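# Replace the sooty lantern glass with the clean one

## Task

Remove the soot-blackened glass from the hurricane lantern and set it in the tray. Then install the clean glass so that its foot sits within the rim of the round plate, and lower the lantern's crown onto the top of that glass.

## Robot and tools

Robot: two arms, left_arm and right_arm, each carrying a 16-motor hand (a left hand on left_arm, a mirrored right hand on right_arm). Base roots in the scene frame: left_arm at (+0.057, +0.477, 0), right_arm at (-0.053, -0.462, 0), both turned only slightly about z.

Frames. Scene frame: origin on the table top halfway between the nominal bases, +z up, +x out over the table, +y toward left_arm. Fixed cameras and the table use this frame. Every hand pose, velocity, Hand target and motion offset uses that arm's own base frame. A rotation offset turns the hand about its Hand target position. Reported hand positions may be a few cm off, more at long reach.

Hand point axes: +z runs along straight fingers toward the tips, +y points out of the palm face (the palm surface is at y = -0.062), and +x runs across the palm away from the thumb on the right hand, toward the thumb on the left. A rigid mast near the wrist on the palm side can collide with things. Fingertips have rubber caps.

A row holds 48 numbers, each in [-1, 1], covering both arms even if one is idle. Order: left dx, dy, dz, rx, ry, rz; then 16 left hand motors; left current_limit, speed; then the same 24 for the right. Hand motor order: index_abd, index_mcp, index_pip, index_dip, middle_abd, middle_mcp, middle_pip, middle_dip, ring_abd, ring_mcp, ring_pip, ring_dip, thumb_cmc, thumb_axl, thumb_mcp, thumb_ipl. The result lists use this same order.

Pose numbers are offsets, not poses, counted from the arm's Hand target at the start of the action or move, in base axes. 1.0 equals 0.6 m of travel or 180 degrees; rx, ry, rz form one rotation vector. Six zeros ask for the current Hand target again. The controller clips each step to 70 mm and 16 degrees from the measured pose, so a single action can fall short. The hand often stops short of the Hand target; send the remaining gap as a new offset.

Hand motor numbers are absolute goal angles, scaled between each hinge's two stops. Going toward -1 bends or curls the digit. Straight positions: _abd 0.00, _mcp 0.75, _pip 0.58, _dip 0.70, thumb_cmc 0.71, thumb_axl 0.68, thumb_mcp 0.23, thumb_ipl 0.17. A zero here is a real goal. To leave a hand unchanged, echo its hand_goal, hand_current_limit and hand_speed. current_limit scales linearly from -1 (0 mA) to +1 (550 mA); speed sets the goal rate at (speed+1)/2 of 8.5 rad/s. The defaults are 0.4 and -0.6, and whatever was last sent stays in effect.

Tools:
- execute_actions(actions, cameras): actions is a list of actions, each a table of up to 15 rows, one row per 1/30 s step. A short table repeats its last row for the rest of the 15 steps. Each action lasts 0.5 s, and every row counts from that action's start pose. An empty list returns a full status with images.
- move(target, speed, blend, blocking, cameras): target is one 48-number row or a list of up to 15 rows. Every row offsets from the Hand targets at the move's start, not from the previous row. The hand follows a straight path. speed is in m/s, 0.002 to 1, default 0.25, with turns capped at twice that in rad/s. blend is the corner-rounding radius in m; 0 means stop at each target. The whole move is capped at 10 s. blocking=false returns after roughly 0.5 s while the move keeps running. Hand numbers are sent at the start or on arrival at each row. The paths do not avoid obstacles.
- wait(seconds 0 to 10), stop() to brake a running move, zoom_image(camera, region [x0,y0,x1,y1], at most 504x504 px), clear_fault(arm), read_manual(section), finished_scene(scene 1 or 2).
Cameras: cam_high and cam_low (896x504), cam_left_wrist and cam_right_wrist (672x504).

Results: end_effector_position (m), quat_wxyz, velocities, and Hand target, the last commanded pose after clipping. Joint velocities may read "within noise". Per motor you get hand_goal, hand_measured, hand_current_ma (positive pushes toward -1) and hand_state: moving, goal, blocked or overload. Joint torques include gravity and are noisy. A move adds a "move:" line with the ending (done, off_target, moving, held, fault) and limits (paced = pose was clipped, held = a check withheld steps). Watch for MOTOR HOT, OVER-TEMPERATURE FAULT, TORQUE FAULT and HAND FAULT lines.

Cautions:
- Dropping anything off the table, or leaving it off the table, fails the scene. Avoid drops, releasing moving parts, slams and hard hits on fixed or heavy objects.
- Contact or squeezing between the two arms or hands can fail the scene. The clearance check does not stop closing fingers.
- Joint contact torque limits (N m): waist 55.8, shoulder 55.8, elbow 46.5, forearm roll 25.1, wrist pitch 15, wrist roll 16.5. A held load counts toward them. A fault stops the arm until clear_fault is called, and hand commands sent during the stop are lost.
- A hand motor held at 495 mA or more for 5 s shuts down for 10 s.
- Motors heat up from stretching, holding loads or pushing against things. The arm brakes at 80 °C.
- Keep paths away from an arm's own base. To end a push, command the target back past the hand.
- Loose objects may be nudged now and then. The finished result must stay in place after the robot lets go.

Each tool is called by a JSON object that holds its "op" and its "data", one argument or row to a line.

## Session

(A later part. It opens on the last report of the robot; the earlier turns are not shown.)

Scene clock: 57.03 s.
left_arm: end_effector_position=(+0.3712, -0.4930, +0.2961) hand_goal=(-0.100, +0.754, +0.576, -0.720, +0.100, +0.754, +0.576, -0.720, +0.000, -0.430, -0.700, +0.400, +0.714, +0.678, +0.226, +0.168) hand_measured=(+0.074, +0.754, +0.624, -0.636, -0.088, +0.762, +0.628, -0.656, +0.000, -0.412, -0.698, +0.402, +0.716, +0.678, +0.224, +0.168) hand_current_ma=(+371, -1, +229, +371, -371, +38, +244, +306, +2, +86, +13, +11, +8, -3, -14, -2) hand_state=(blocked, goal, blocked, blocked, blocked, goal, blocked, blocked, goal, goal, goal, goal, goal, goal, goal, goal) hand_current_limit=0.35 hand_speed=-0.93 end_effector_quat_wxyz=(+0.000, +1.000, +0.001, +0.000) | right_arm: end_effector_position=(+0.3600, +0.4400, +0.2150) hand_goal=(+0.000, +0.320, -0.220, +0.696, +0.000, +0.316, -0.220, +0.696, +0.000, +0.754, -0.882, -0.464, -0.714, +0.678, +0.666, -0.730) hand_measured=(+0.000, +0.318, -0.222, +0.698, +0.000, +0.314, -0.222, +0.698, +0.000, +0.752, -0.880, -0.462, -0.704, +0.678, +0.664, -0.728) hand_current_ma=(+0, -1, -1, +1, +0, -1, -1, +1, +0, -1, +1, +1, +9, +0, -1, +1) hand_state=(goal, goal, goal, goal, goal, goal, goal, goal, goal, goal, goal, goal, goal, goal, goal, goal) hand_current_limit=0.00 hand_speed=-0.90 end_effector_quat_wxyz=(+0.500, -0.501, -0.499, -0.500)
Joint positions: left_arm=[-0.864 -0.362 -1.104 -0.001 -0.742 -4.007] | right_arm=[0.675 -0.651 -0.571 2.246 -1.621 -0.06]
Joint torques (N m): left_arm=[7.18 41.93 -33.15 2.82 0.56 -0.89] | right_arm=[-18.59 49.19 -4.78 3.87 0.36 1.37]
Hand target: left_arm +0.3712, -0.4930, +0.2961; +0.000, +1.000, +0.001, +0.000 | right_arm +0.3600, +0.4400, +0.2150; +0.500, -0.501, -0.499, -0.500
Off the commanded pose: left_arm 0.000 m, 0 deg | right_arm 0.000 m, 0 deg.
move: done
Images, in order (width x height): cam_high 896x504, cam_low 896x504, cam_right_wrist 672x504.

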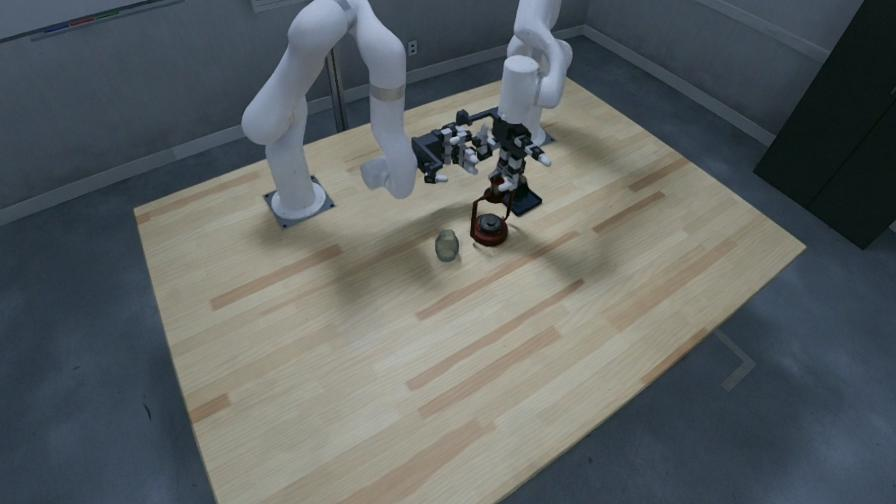

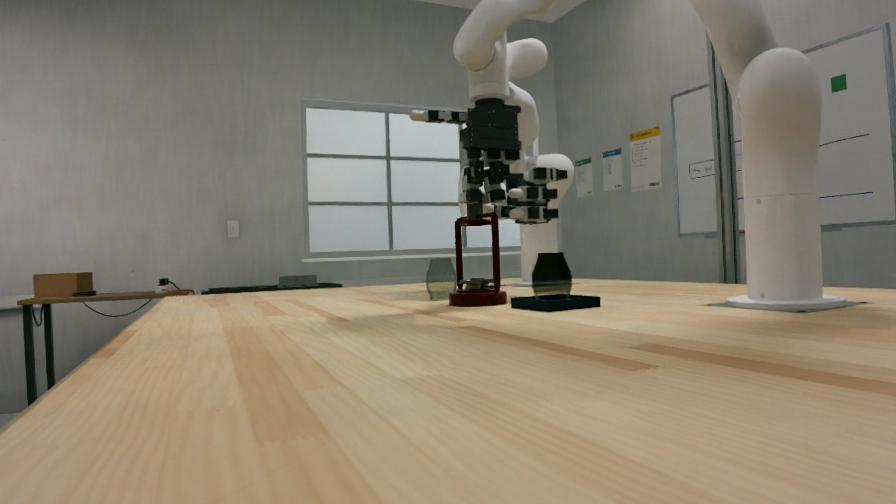

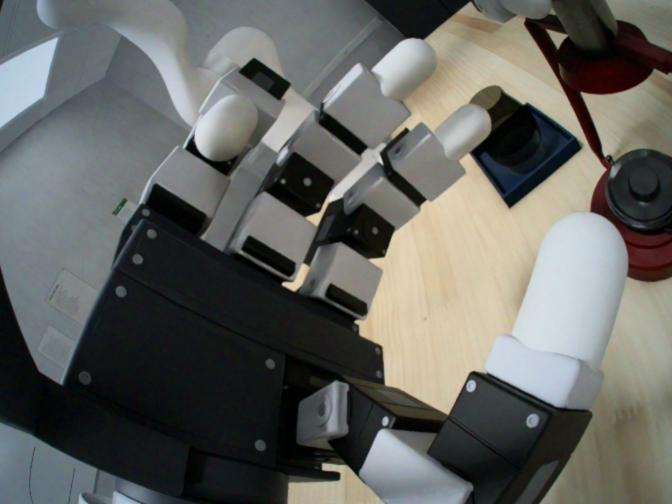

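{"op": "move", "data": {
  "target": [
    [0,0,0,0,0,0,-0.1,0.754,0.576,-0.72,0.1,0.754,0.576,-0.72,0,-0.43,-0.7,0.4,0.714,0.678,0.226,0.168,0.35,-0.93,0.0167,-0.2058,0,0,0,0,0,0.32,-0.22,0.696,0,0.315,-0.22,0.696,0,0.754,-0.883,-0.464,-0.714,0.678,0.666,-0.73,0,-0.9],
    [0,0,0,0,0,0,-0.1,0.754,0.576,-0.72,0.1,0.754,0.576,-0.72,0,-0.43,-0.7,0.4,0.714,0.678,0.226,0.168,0.35,-0.93,0.0167,-0.2058,0,0,0,0,0,0.196,-0.025,0.696,0,0.196,-0.025,0.696,0,0.754,-0.883,-0.464,-0.714,0.678,0.65,-0.594,0,-0.9]
  ],
  "speed": 0.12,
  "cameras": ["cam_low","cam_right_wrist","cam_high"]
}}

{"op": "zoom_image", "data": {
  "camera": "cam_high",
  "region": [400, 160, 540, 280]
}}

Scene clock: 59.57 s.
left_arm: end_effector_position=(+0.3712, -0.4930, +0.2961) hand_goal=(-0.100, +0.754, +0.576, -0.720, +0.100, +0.754, +0.576, -0.720, +0.000, -0.430, -0.700, +0.400, +0.714, +0.678, +0.226, +0.168) hand_measured=(+0.074, +0.754, +0.624, -0.636, -0.088, +0.762, +0.628, -0.656, +0.000, -0.412, -0.698, +0.402, +0.716, +0.678, +0.224, +0.168) hand_current_ma=(+371, -1, +229, +371, -371, +38, +244, +306, +2, +86, +13, +11, +8, -3, -14, -2) hand_state=(blocked, goal, blocked, blocked, blocked, goal, blocked, blocked, goal, goal, goal, goal, goal, goal, goal, goal) hand_current_limit=0.35 hand_speed=-0.93 end_effector_quat_wxyz=(+0.000, +1.000, +0.001, +0.000) | right_arm: end_effector_position=(+0.3700, +0.3165, +0.2150) hand_goal=(+0.000, +0.196, -0.024, +0.696, +0.000, +0.196, -0.024, +0.696, +0.000, +0.754, -0.882, -0.464, -0.714, +0.678, +0.650, -0.594) hand_measured=(+0.000, +0.198, -0.028, +0.698, +0.000, +0.198, -0.026, +0.698, +0.000, +0.752, -0.880, -0.462, -0.704, +0.678, +0.652, -0.596) hand_current_ma=(+0, +1, -2, +1, +0, +1, -2, +1, +0, -1, +1, +1, +9, +0, +2, -2) hand_state=(goal, goal, goal, goal, goal, goal, goal, goal, goal, goal, goal, goal, goal, goal, goal, goal) hand_current_limit=0.00 hand_speed=-0.90 end_effector_quat_wxyz=(+0.500, -0.501, -0.499, -0.500)
Joint positions: left_arm=[-0.864 -0.362 -1.104 -0.001 -0.742 -4.007] | right_arm=[0.327 -0.613 -0.444 1.895 -1.625 -0.159]
Joint torques (N m): left_arm=[7.27 41.51 -32.76 2.87 0.53 -0.86] | right_arm=[-17.83 44.94 -2.71 -2.81 0.63 -1.71]
Hand target: left_arm +0.3712, -0.4930, +0.2961; +0.000, +1.000, +0.001, +0.000 | right_arm +0.3700, +0.3165, +0.2150; +0.500, -0.501, -0.499, -0.500
Off the commanded pose: left_arm 0.000 m, 0 deg | right_arm 0.000 m, 0 deg.
move: done
Images, in order (width x height): cam_high 896x504, cam_low 896x504, cam_right_wrist 672x504.

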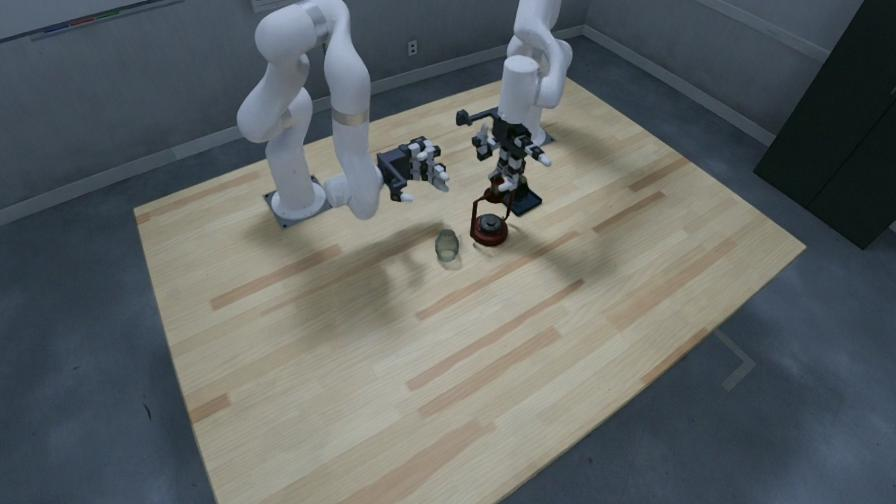

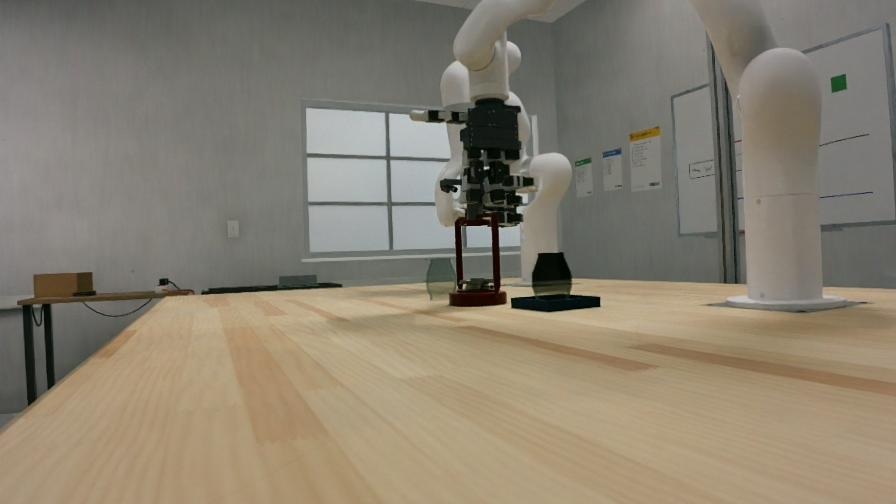

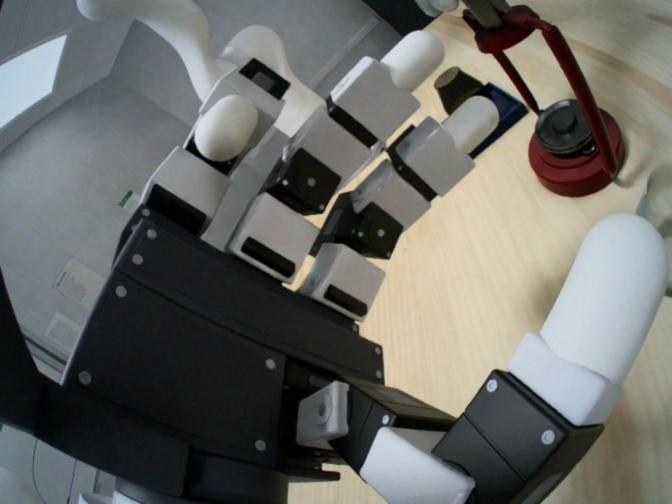

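Scaled by 3.600 from the camera's 896x504 image, which has a finer 1280x720 frame.

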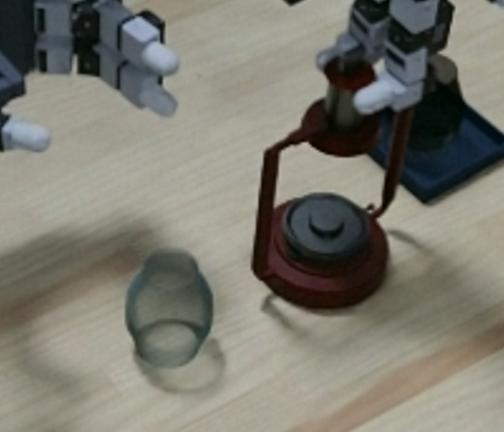

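{"op": "move", "data": {
  "target": [0,0,0,0,0,0,-0.1,0.754,0.576,-0.72,0.1,0.754,0.576,-0.72,0,-0.43,-0.7,0.4,0.714,0.678,0.226,0.168,0.35,-0.93,-0.0133,0,-0.09,0,0,0,0,0.196,-0.025,0.696,0,0.196,-0.025,0.696,0,0.754,-0.883,-0.464,-0.714,0.678,0.65,-0.594,0,-0.9],
  "speed": 0.1,
  "cameras": ["cam_low","cam_right_wrist","cam_high"]
}}

{"op": "zoom_image", "data": {
  "camera": "cam_high",
  "region": [380, 160, 500, 280]
}}

{"op": "zoom_image", "data": {
  "camera": "cam_low",
  "region": [400, 205, 520, 325]
}}

Scene clock: 60.77 s.
left_arm: end_effector_position=(+0.3712, -0.4930, +0.2961) hand_goal=(-0.100, +0.754, +0.576, -0.720, +0.100, +0.754, +0.576, -0.720, +0.000, -0.430, -0.700, +0.400, +0.714, +0.678, +0.226, +0.168) hand_measured=(+0.074, +0.754, +0.624, -0.636, -0.088, +0.762, +0.628, -0.656, +0.000, -0.412, -0.698, +0.402, +0.716, +0.678, +0.224, +0.168) hand_current_ma=(+371, -1, +229, +371, -371, +38, +244, +306, +2, +86, +13, +11, +8, -3, -14, -2) hand_state=(blocked, goal, blocked, blocked, blocked, goal, blocked, blocked, goal, goal, goal, goal, goal, goal, goal, goal) hand_current_limit=0.35 hand_speed=-0.93 end_effector_quat_wxyz=(+0.000, +1.000, +0.001, +0.000) | right_arm: end_effector_position=(+0.3620, +0.3165, +0.1610) hand_goal=(+0.000, +0.196, -0.024, +0.696, +0.000, +0.196, -0.024, +0.696, +0.000, +0.754, -0.882, -0.464, -0.714, +0.678, +0.650, -0.594) hand_measured=(+0.002, +0.198, -0.028, +0.698, +0.002, +0.198, -0.026, +0.698, +0.000, +0.752, -0.880, -0.462, -0.704, +0.678, +0.652, -0.596) hand_current_ma=(+0, +1, -2, +1, +0, +1, -1, +1, +0, -1, +1, +1, +9, +0, +2, -2) hand_state=(goal, goal, goal, goal, goal, goal, goal, goal, goal, goal, goal, goal, goal, goal, goal, goal) hand_current_limit=0.00 hand_speed=-0.90 end_effector_quat_wxyz=(+0.500, -0.501, -0.499, -0.500)
Joint positions: left_arm=[-0.864 -0.362 -1.104 -0.001 -0.742 -4.007] | right_arm=[0.336 -0.802 -0.492 1.893 -1.672 -0.292]
Joint torques (N m): left_arm=[6.68 40.87 -32.89 2.72 0.48 -0.85] | right_arm=[16.89 14.43 -7.06 -3.47 -4.72 -1.68]
Hand target: left_arm +0.3712, -0.4930, +0.2961; +0.000, +1.000, +0.001, +0.000 | right_arm +0.3620, +0.3165, +0.1610; +0.500, -0.501, -0.499, -0.500
Off the commanded pose: left_arm 0.000 m, 0 deg | right_arm 0.000 m, 0 deg.
move: done
Images, in order (width x height): cam_high 896x504, cam_low 896x504, cam_right_wrist 672x504.

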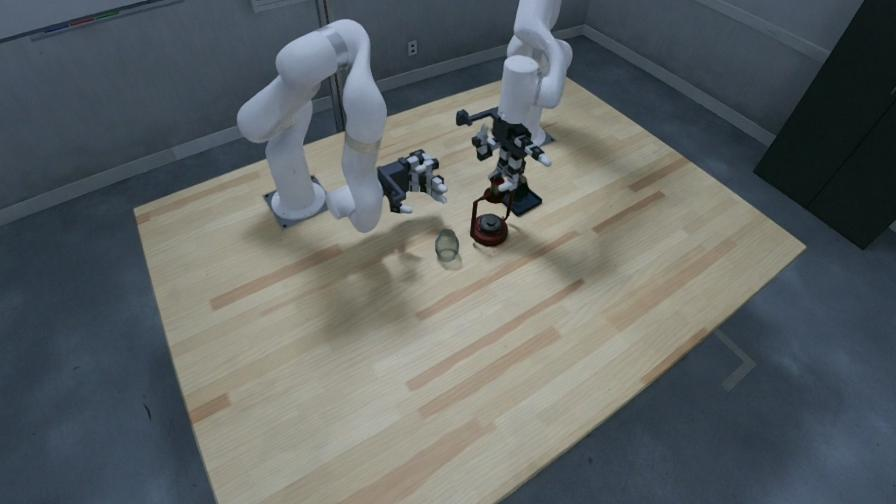

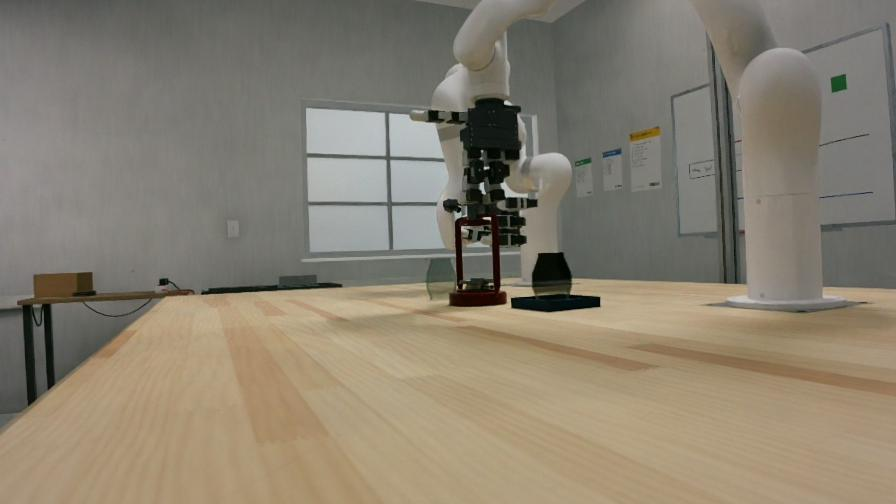

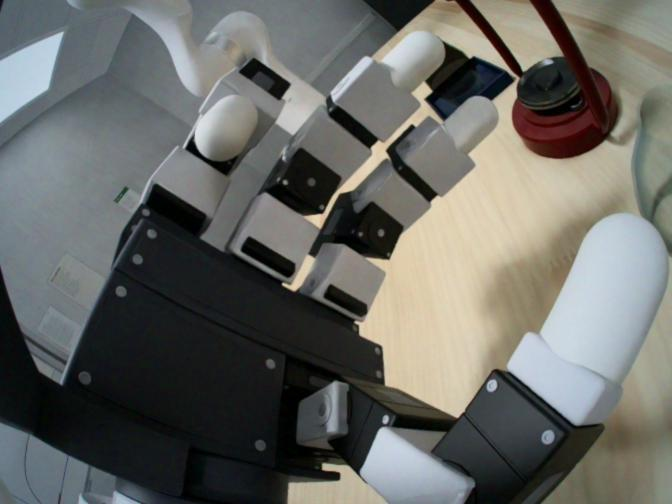

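Scaled by 4.200 from the camera's 896x504 image, which has a finer 1280x720 frame.

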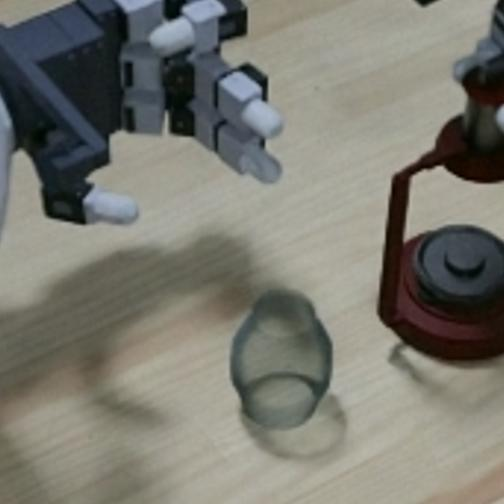

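Scaled by 4.200 from the camera's 896x504 image, which has a finer 1280x720 frame.

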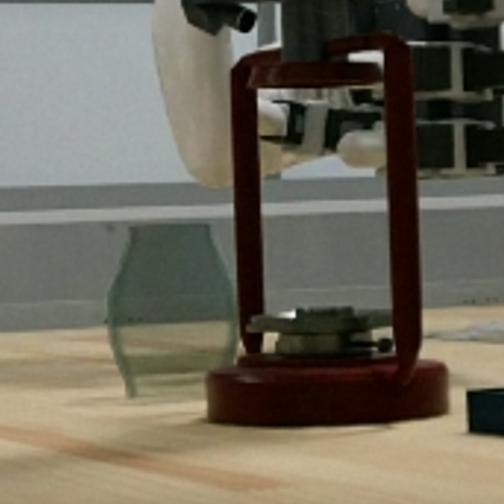

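{"op": "move", "data": {
  "target": [0,0,0,0,0,0,-0.1,0.754,0.576,-0.72,0.1,0.754,0.576,-0.72,0,-0.43,-0.7,0.4,0.714,0.678,0.226,0.168,0.35,-0.93,0,0,-0.13,0,0,0,0,0.196,-0.025,0.696,0,0.196,-0.025,0.696,0,0.754,-0.883,-0.464,-0.714,0.678,0.65,-0.594,0,-0.9],
  "speed": 0.08,
  "cameras": ["cam_low","cam_right_wrist","cam_high"]
}}

{"op": "zoom_image", "data": {
  "camera": "cam_high",
  "region": [380, 160, 500, 280]
}}

{"op": "zoom_image", "data": {
  "camera": "cam_low",
  "region": [400, 205, 520, 325]
}}

Scene clock: 63.00 s.
left_arm: end_effector_position=(+0.3712, -0.4930, +0.2961) hand_goal=(-0.100, +0.754, +0.576, -0.720, +0.100, +0.754, +0.576, -0.720, +0.000, -0.430, -0.700, +0.400, +0.714, +0.678, +0.226, +0.168) hand_measured=(+0.074, +0.754, +0.624, -0.636, -0.088, +0.762, +0.628, -0.656, +0.000, -0.412, -0.698, +0.402, +0.716, +0.678, +0.224, +0.168) hand_current_ma=(+371, -1, +229, +371, -371, +38, +244, +306, +2, +86, +13, +11, +8, -3, -14, -2) hand_state=(blocked, goal, blocked, blocked, blocked, goal, blocked, blocked, goal, goal, goal, goal, goal, goal, goal, goal) hand_current_limit=0.35 hand_speed=-0.93 end_effector_quat_wxyz=(+0.000, +1.000, +0.001, +0.000) | right_arm: end_effector_position=(+0.3620, +0.3165, +0.0830) hand_goal=(+0.000, +0.196, -0.024, +0.696, +0.000, +0.196, -0.024, +0.696, +0.000, +0.754, -0.882, -0.464, -0.714, +0.678, +0.650, -0.594) hand_measured=(+0.002, +0.198, -0.028, +0.698, +0.002, +0.198, -0.026, +0.698, +0.000, +0.752, -0.880, -0.462, -0.704, +0.678, +0.652, -0.596) hand_current_ma=(+0, +1, -2, +1, +0, +1, -1, +1, +0, -1, +1, +1, +9, +0, +2, -2) hand_state=(goal, goal, goal, goal, goal, goal, goal, goal, goal, goal, goal, goal, goal, goal, goal, goal) hand_current_limit=0.00 hand_speed=-0.90 end_effector_quat_wxyz=(+0.500, -0.501, -0.499, -0.500)
Joint positions: left_arm=[-0.864 -0.362 -1.104 -0.001 -0.742 -4.007] | right_arm=[0.336 -1.059 -0.617 1.877 -1.713 -0.419]
Joint torques (N m): left_arm=[6.63 41.62 -32.99 2.6 0.45 -0.87] | right_arm=[-5.27 18.15 -4.9 -3.37 -4.35 -1.7]
Hand target: left_arm +0.3712, -0.4930, +0.2961; +0.000, +1.000, +0.001, +0.000 | right_arm +0.3620, +0.3165, +0.0830; +0.500, -0.501, -0.499, -0.500
Off the commanded pose: left_arm 0.000 m, 0 deg | right_arm 0.000 m, 0 deg.
move: done
Images, in order (width x height): cam_high 896x504, cam_low 896x504, cam_right_wrist 672x504.

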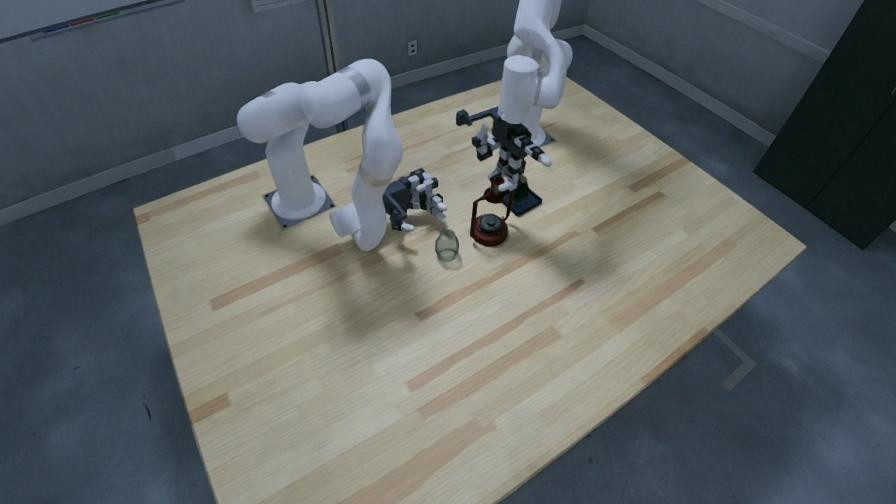

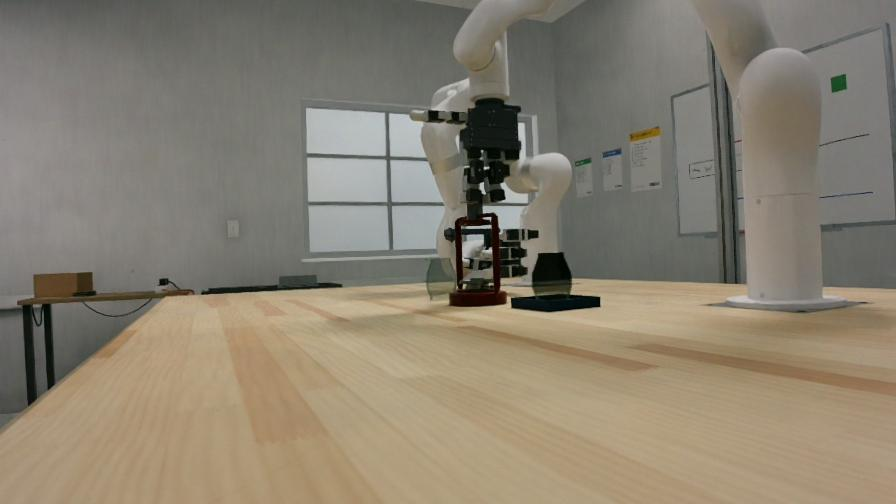

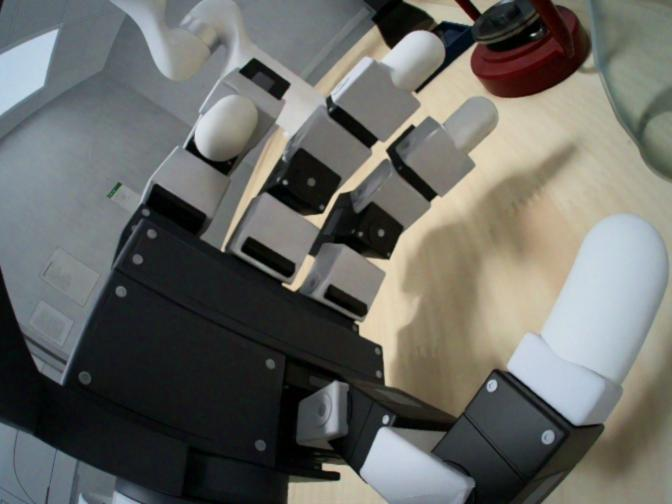

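Scaled by 4.200 from the camera's 896x504 image, which has a finer 1280x720 frame.

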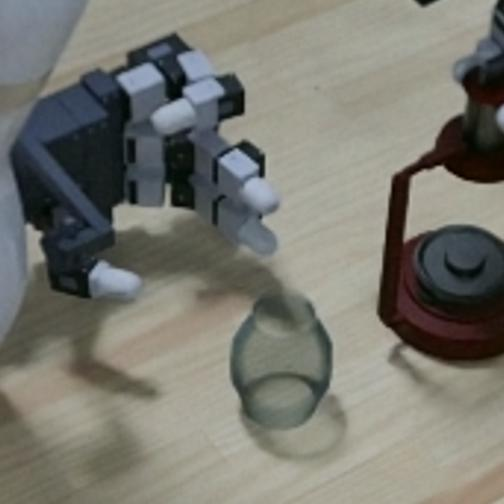

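Scaled by 4.200 from the camera's 896x504 image, which has a finer 1280x720 frame.

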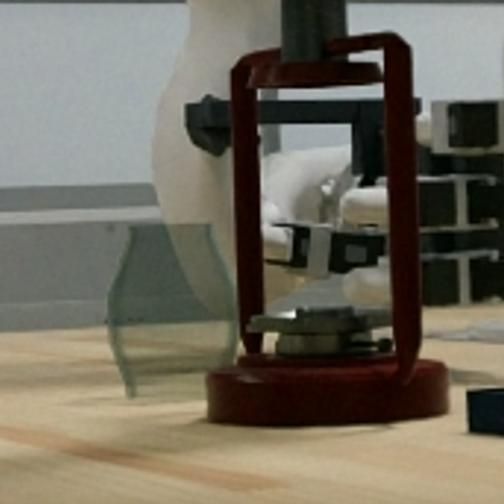

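{"op": "move", "data": {
  "target": [0,0,0,0,0,0,-0.1,0.754,0.576,-0.72,0.1,0.754,0.576,-0.72,0,-0.43,-0.7,0.4,0.714,0.678,0.226,0.168,0.35,-0.93,0.03,0,-0.045,0,0,0,0,0.196,-0.025,0.696,0,0.196,-0.025,0.696,0,0.754,-0.883,-0.464,-0.714,0.678,0.65,-0.594,0,-0.9],
  "speed": 0.08,
  "cameras": ["cam_low","cam_right_wrist","cam_high"]
}}

{"op": "zoom_image", "data": {
  "camera": "cam_high",
  "region": [380, 160, 500, 280]
}}

{"op": "zoom_image", "data": {
  "camera": "cam_low",
  "region": [400, 205, 520, 325]
}}

Scene clock: 64.33 s.
left_arm: end_effector_position=(+0.3712, -0.4930, +0.2961) hand_goal=(-0.100, +0.754, +0.576, -0.720, +0.100, +0.754, +0.576, -0.720, +0.000, -0.430, -0.700, +0.400, +0.714, +0.678, +0.226, +0.168) hand_measured=(+0.074, +0.754, +0.624, -0.636, -0.088, +0.762, +0.628, -0.656, +0.000, -0.412, -0.698, +0.402, +0.716, +0.678, +0.224, +0.168) hand_current_ma=(+371, -1, +229, +371, -371, +38, +244, +306, +2, +86, +13, +11, +8, -3, -14, -2) hand_state=(blocked, goal, blocked, blocked, blocked, goal, blocked, blocked, goal, goal, goal, goal, goal, goal, goal, goal) hand_current_limit=0.35 hand_speed=-0.93 end_effector_quat_wxyz=(+0.000, +1.000, +0.001, +0.000) | right_arm: end_effector_position=(+0.3800, +0.3165, +0.0560) hand_goal=(+0.000, +0.196, -0.024, +0.696, +0.000, +0.196, -0.024, +0.696, +0.000, +0.754, -0.882, -0.464, -0.714, +0.678, +0.650, -0.594) hand_measured=(+0.002, +0.198, -0.028, +0.698, +0.002, +0.198, -0.026, +0.698, +0.000, +0.752, -0.880, -0.462, -0.704, +0.678, +0.652, -0.596) hand_current_ma=(+0, +1, -2, +1, +0, +1, -1, +1, +0, -1, +1, +1, +9, +0, +2, -2) hand_state=(goal, goal, goal, goal, goal, goal, goal, goal, goal, goal, goal, goal, goal, goal, goal, goal) hand_current_limit=0.00 hand_speed=-0.90 end_effector_quat_wxyz=(+0.500, -0.501, -0.499, -0.500)
Joint positions: left_arm=[-0.864 -0.362 -1.104 -0.001 -0.742 -4.007] | right_arm=[0.317 -1.136 -0.701 1.861 -1.703 -0.414]
Joint torques (N m): left_arm=[7.16 41.71 -33.42 2.83 0.43 -0.86] | right_arm=[-17.88 19.27 -4.7 -2.93 0.58 1.43]
Hand target: left_arm +0.3712, -0.4930, +0.2961; +0.000, +1.000, +0.001, +0.000 | right_arm +0.3800, +0.3165, +0.0560; +0.500, -0.501, -0.499, -0.500
Off the commanded pose: left_arm 0.000 m, 0 deg | right_arm 0.000 m, 0 deg.
move: done
Images, in order (width x height): cam_high 896x504, cam_low 896x504, cam_right_wrist 672x504.

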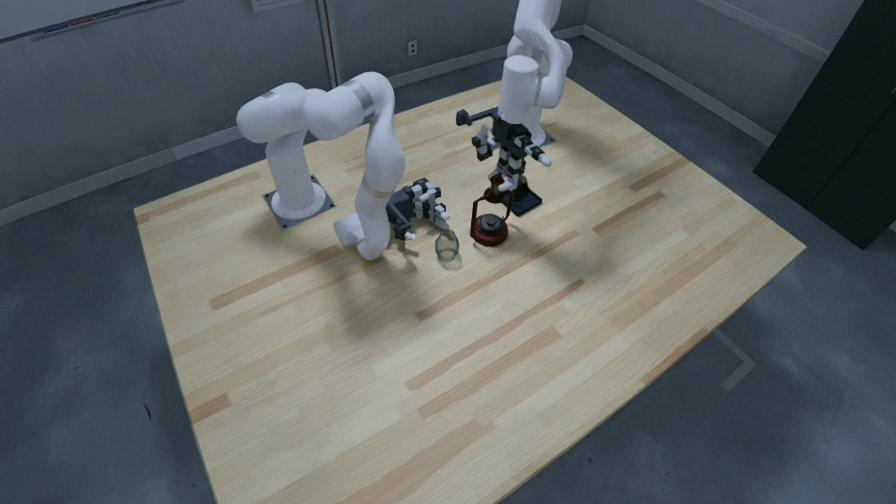

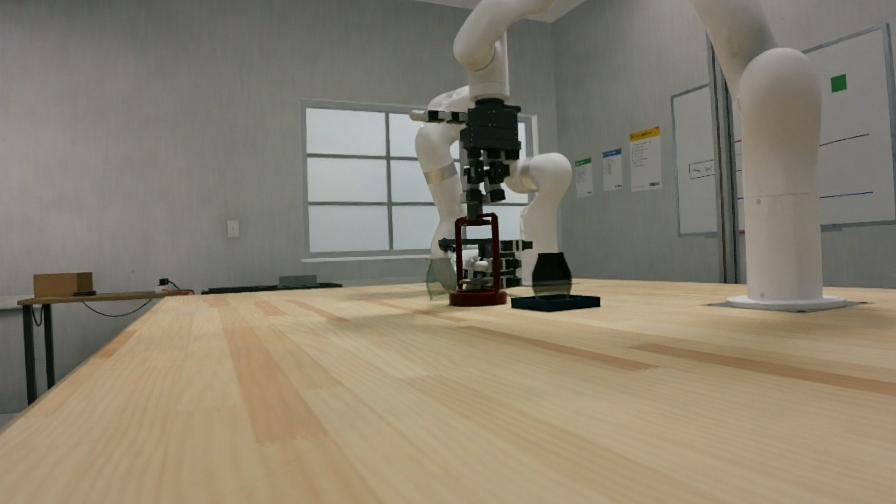

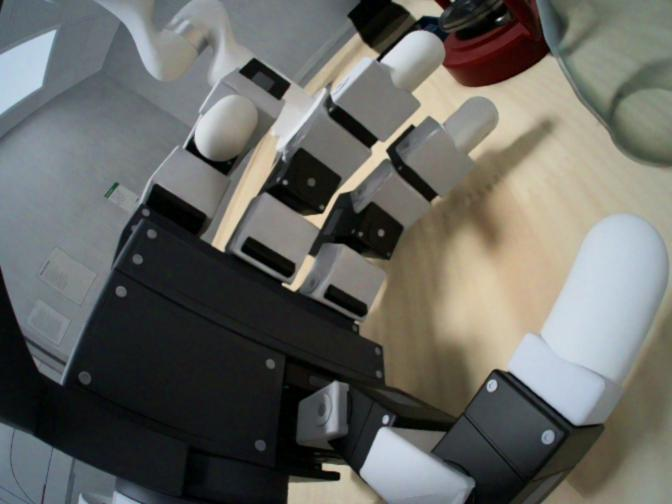

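Scaled by 4.200 from the camera's 896x504 image, which has a finer 1280x720 frame.

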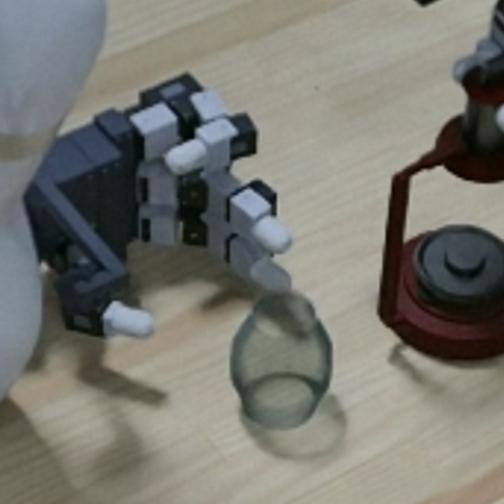

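Scaled by 4.200 from the camera's 896x504 image, which has a finer 1280x720 frame.

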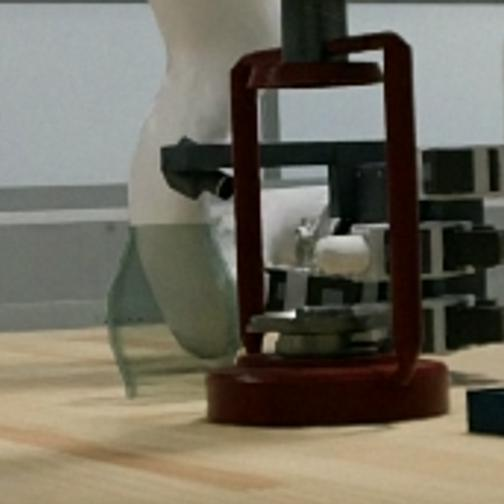

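{"op": "move", "data": {
  "target": [0,0,0,0,0,0,-0.1,0.754,0.576,-0.72,0.1,0.754,0.576,-0.72,0,-0.43,-0.7,0.4,0.714,0.678,0.226,0.168,0.35,-0.93,0.0417,0,0,0,0,0,0,0.196,-0.025,0.696,0,0.196,-0.025,0.696,0,0.754,-0.883,-0.464,-0.714,0.678,0.65,-0.594,0,-0.9],
  "speed": 0.05,
  "cameras": ["cam_low","cam_right_wrist","cam_high"]
}}

{"op": "zoom_image", "data": {
  "camera": "cam_high",
  "region": [380, 160, 500, 280]
}}

{"op": "zoom_image", "data": {
  "camera": "cam_low",
  "region": [400, 205, 520, 325]
}}

Scene clock: 65.47 s.
left_arm: end_effector_position=(+0.3712, -0.4930, +0.2961) hand_goal=(-0.100, +0.754, +0.576, -0.720, +0.100, +0.754, +0.576, -0.720, +0.000, -0.430, -0.700, +0.400, +0.714, +0.678, +0.226, +0.168) hand_measured=(+0.074, +0.754, +0.624, -0.636, -0.088, +0.762, +0.628, -0.656, +0.000, -0.412, -0.698, +0.402, +0.716, +0.678, +0.224, +0.168) hand_current_ma=(+371, -1, +229, +371, -371, +38, +244, +306, +2, +86, +13, +11, +8, -3, -14, -2) hand_state=(blocked, goal, blocked, blocked, blocked, goal, blocked, blocked, goal, goal, goal, goal, goal, goal, goal, goal) hand_current_limit=0.35 hand_speed=-0.93 end_effector_quat_wxyz=(+0.000, +1.000, +0.001, +0.000) | right_arm: end_effector_position=(+0.4050, +0.3165, +0.0560) hand_goal=(+0.000, +0.196, -0.024, +0.696, +0.000, +0.196, -0.024, +0.696, +0.000, +0.754, -0.882, -0.464, -0.714, +0.678, +0.650, -0.594) hand_measured=(+0.002, +0.198, -0.026, +0.698, +0.002, +0.198, -0.026, +0.698, +0.000, +0.752, -0.880, -0.462, -0.704, +0.678, +0.652, -0.596) hand_current_ma=(+0, +1, -2, +1, +0, +1, -1, +1, +0, -1, +1, +1, +9, +0, +2, -2) hand_state=(goal, goal, goal, goal, goal, goal, goal, goal, goal, goal, goal, goal, goal, goal, goal, goal) hand_current_limit=0.00 hand_speed=-0.90 end_effector_quat_wxyz=(+0.500, -0.501, -0.499, -0.500)
Joint positions: left_arm=[-0.864 -0.362 -1.104 -0.001 -0.742 -4.007] | right_arm=[0.293 -1.131 -0.751 1.845 -1.679 -0.364]
Joint torques (N m): left_arm=[6.94 41.38 -33.11 2.85 0.44 -0.86] | right_arm=[-17.93 51.12 -5.88 -3.17 0.42 1.34]
Hand target: left_arm +0.3712, -0.4930, +0.2961; +0.000, +1.000, +0.001, +0.000 | right_arm +0.4050, +0.3165, +0.0560; +0.500, -0.501, -0.499, -0.500
Off the commanded pose: left_arm 0.000 m, 0 deg | right_arm 0.000 m, 0 deg.
move: done
Images, in order (width x height): cam_high 896x504, cam_low 896x504, cam_right_wrist 672x504.

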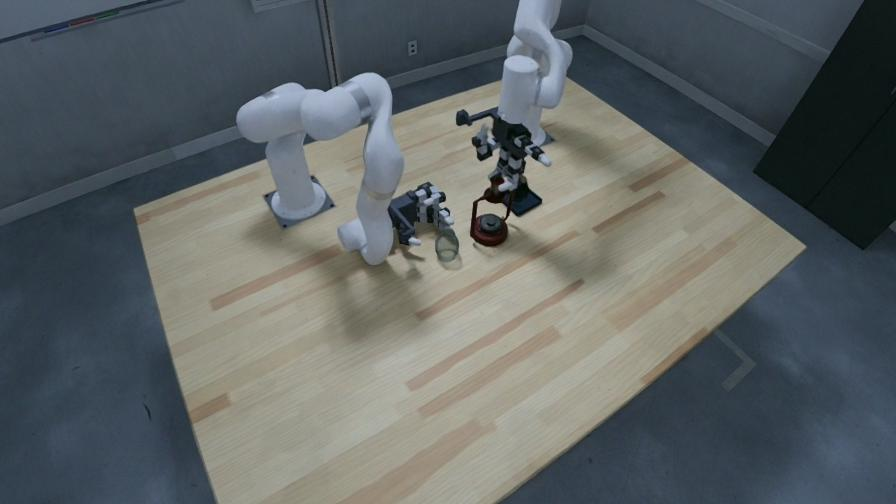

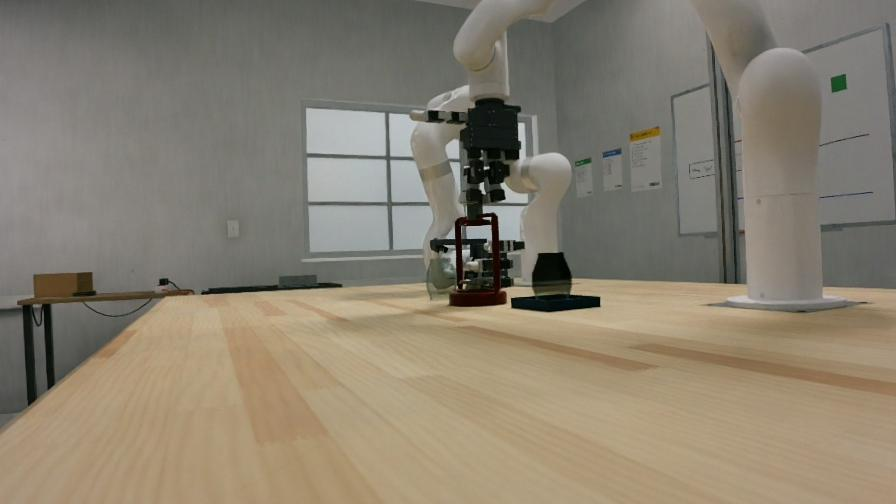

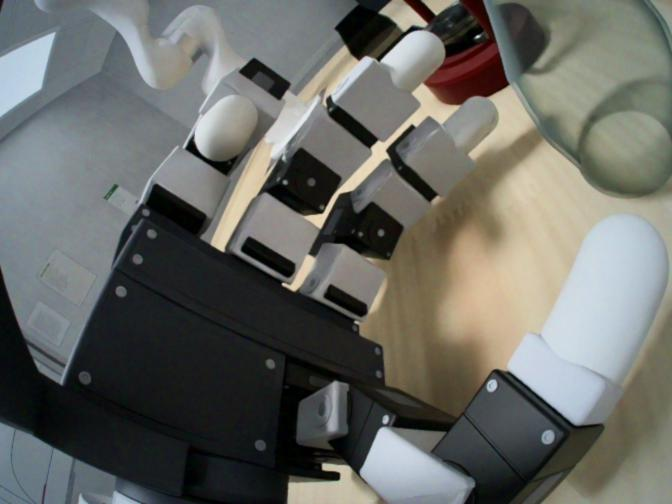

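Scaled by 4.200 from the camera's 896x504 image, which has a finer 1280x720 frame.

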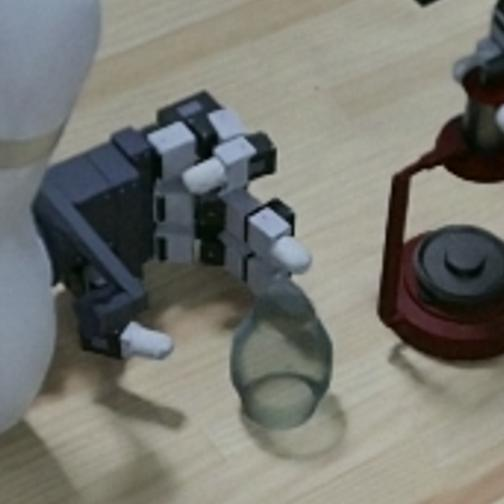

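Scaled by 4.200 from the camera's 896x504 image, which has a finer 1280x720 frame.

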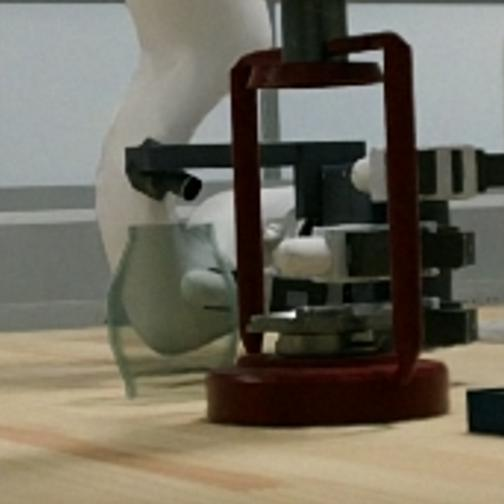

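{"op": "move", "data": {
  "target": [0,0,0,0,0,0,-0.1,0.754,0.576,-0.72,0.1,0.754,0.576,-0.72,0,-0.43,-0.7,0.4,0.714,0.678,0.226,0.168,0.35,-0.93,0.018,0.015,0,0,0,0,0,0.196,-0.025,0.696,0,0.196,-0.025,0.696,0,0.754,-0.883,-0.464,-0.714,0.678,0.65,-0.594,0,-0.9],
  "speed": 0.04,
  "cameras": ["cam_low","cam_right_wrist","cam_high"]
}}

{"op": "zoom_image", "data": {
  "camera": "cam_high",
  "region": [390, 180, 490, 280]
}}

{"op": "zoom_image", "data": {
  "camera": "cam_right_wrist",
  "region": [372, 0, 672, 300]
}}

Scene clock: 67.87 s.
left_arm: end_effector_position=(+0.3712, -0.4930, +0.2961) hand_goal=(-0.100, +0.754, +0.576, -0.720, +0.100, +0.754, +0.576, -0.720, +0.000, -0.430, -0.700, +0.400, +0.714, +0.678, +0.226, +0.168) hand_measured=(+0.074, +0.754, +0.624, -0.636, -0.088, +0.762, +0.628, -0.656, +0.000, -0.412, -0.698, +0.402, +0.716, +0.678, +0.224, +0.168) hand_current_ma=(+371, -1, +229, +371, -371, +38, +244, +306, +2, +86, +13, +11, +8, -3, -14, -2) hand_state=(blocked, goal, blocked, blocked, blocked, goal, blocked, blocked, goal, goal, goal, goal, goal, goal, goal, goal) hand_current_limit=0.35 hand_speed=-0.93 end_effector_quat_wxyz=(+0.000, +1.000, +0.001, +0.000) | right_arm: end_effector_position=(+0.4158, +0.3255, +0.0560) hand_goal=(+0.000, +0.196, -0.024, +0.696, +0.000, +0.196, -0.024, +0.696, +0.000, +0.754, -0.882, -0.464, -0.714, +0.678, +0.650, -0.594) hand_measured=(+0.002, +0.198, -0.026, +0.698, +0.002, +0.198, -0.026, +0.698, +0.000, +0.752, -0.880, -0.462, -0.704, +0.678, +0.652, -0.596) hand_current_ma=(+0, +1, -2, +1, +0, +1, -1, +1, +0, -1, +1, +1, +9, +0, +2, -2) hand_state=(goal, goal, goal, goal, goal, goal, goal, goal, goal, goal, goal, goal, goal, goal, goal, goal) hand_current_limit=0.00 hand_speed=-0.90 end_effector_quat_wxyz=(+0.500, -0.501, -0.499, -0.500)
Joint positions: left_arm=[-0.864 -0.362 -1.104 -0.001 -0.742 -4.007] | right_arm=[0.309 -1.13 -0.779 1.863 -1.676 -0.334]
Joint torques (N m): left_arm=[6.18 41.81 -33.17 2.85 0.48 -0.89] | right_arm=[19.31 50.77 -6.21 2.62 0.34 1.53]
Hand target: left_arm +0.3712, -0.4930, +0.2961; +0.000, +1.000, +0.001, +0.000 | right_arm +0.4158, +0.3255, +0.0560; +0.500, -0.501, -0.499, -0.500
Off the commanded pose: left_arm 0.000 m, 0 deg | right_arm 0.000 m, 0 deg.
move: done
Images, in order (width x height): cam_high 896x504, cam_low 896x504, cam_right_wrist 672x504.

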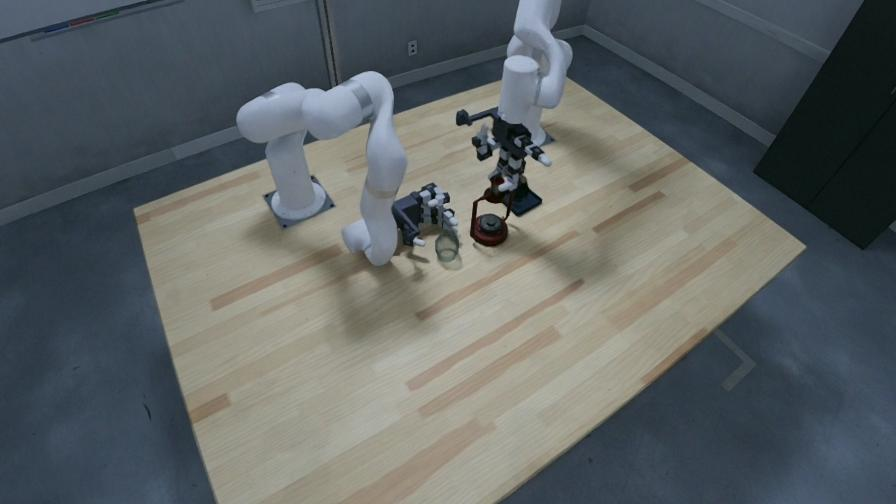

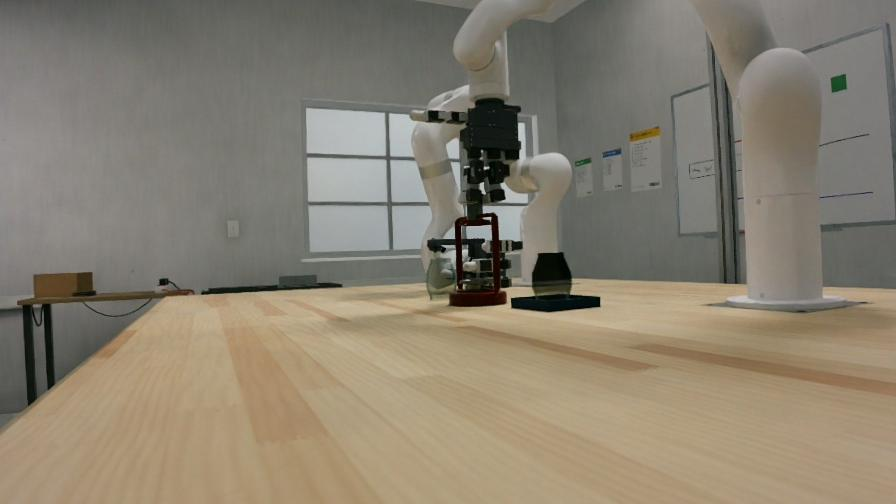

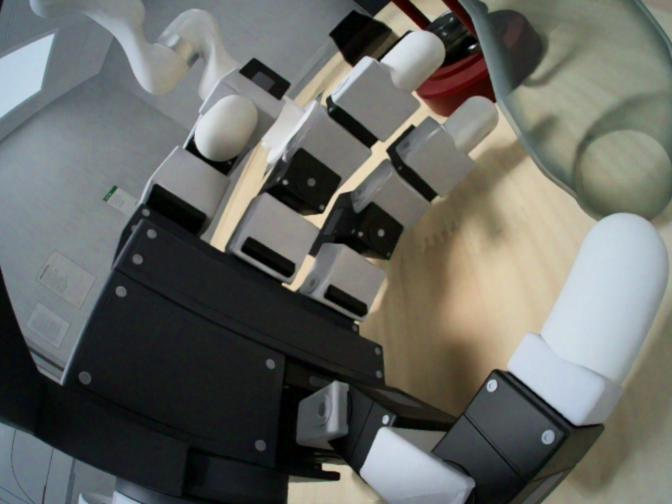

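Scaled by 5.040 from the camera's 896x504 image, which has a finer 1280x720 frame.

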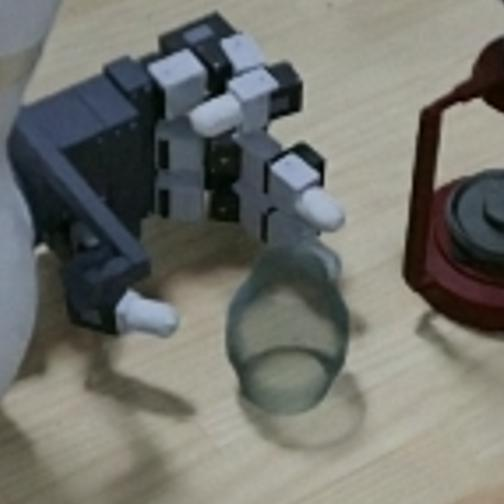

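Scaled by 1.680 from the camera's 672x504 image, which has a finer 960x720 frame.

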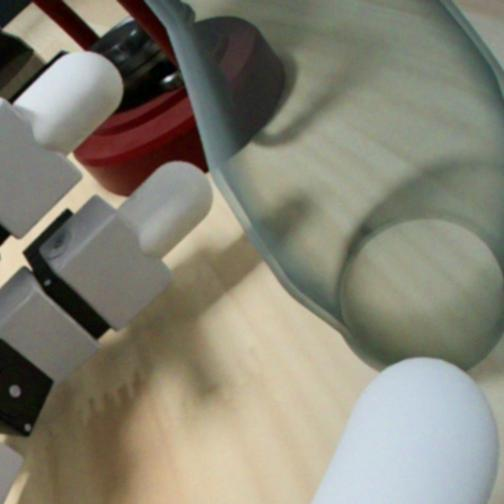

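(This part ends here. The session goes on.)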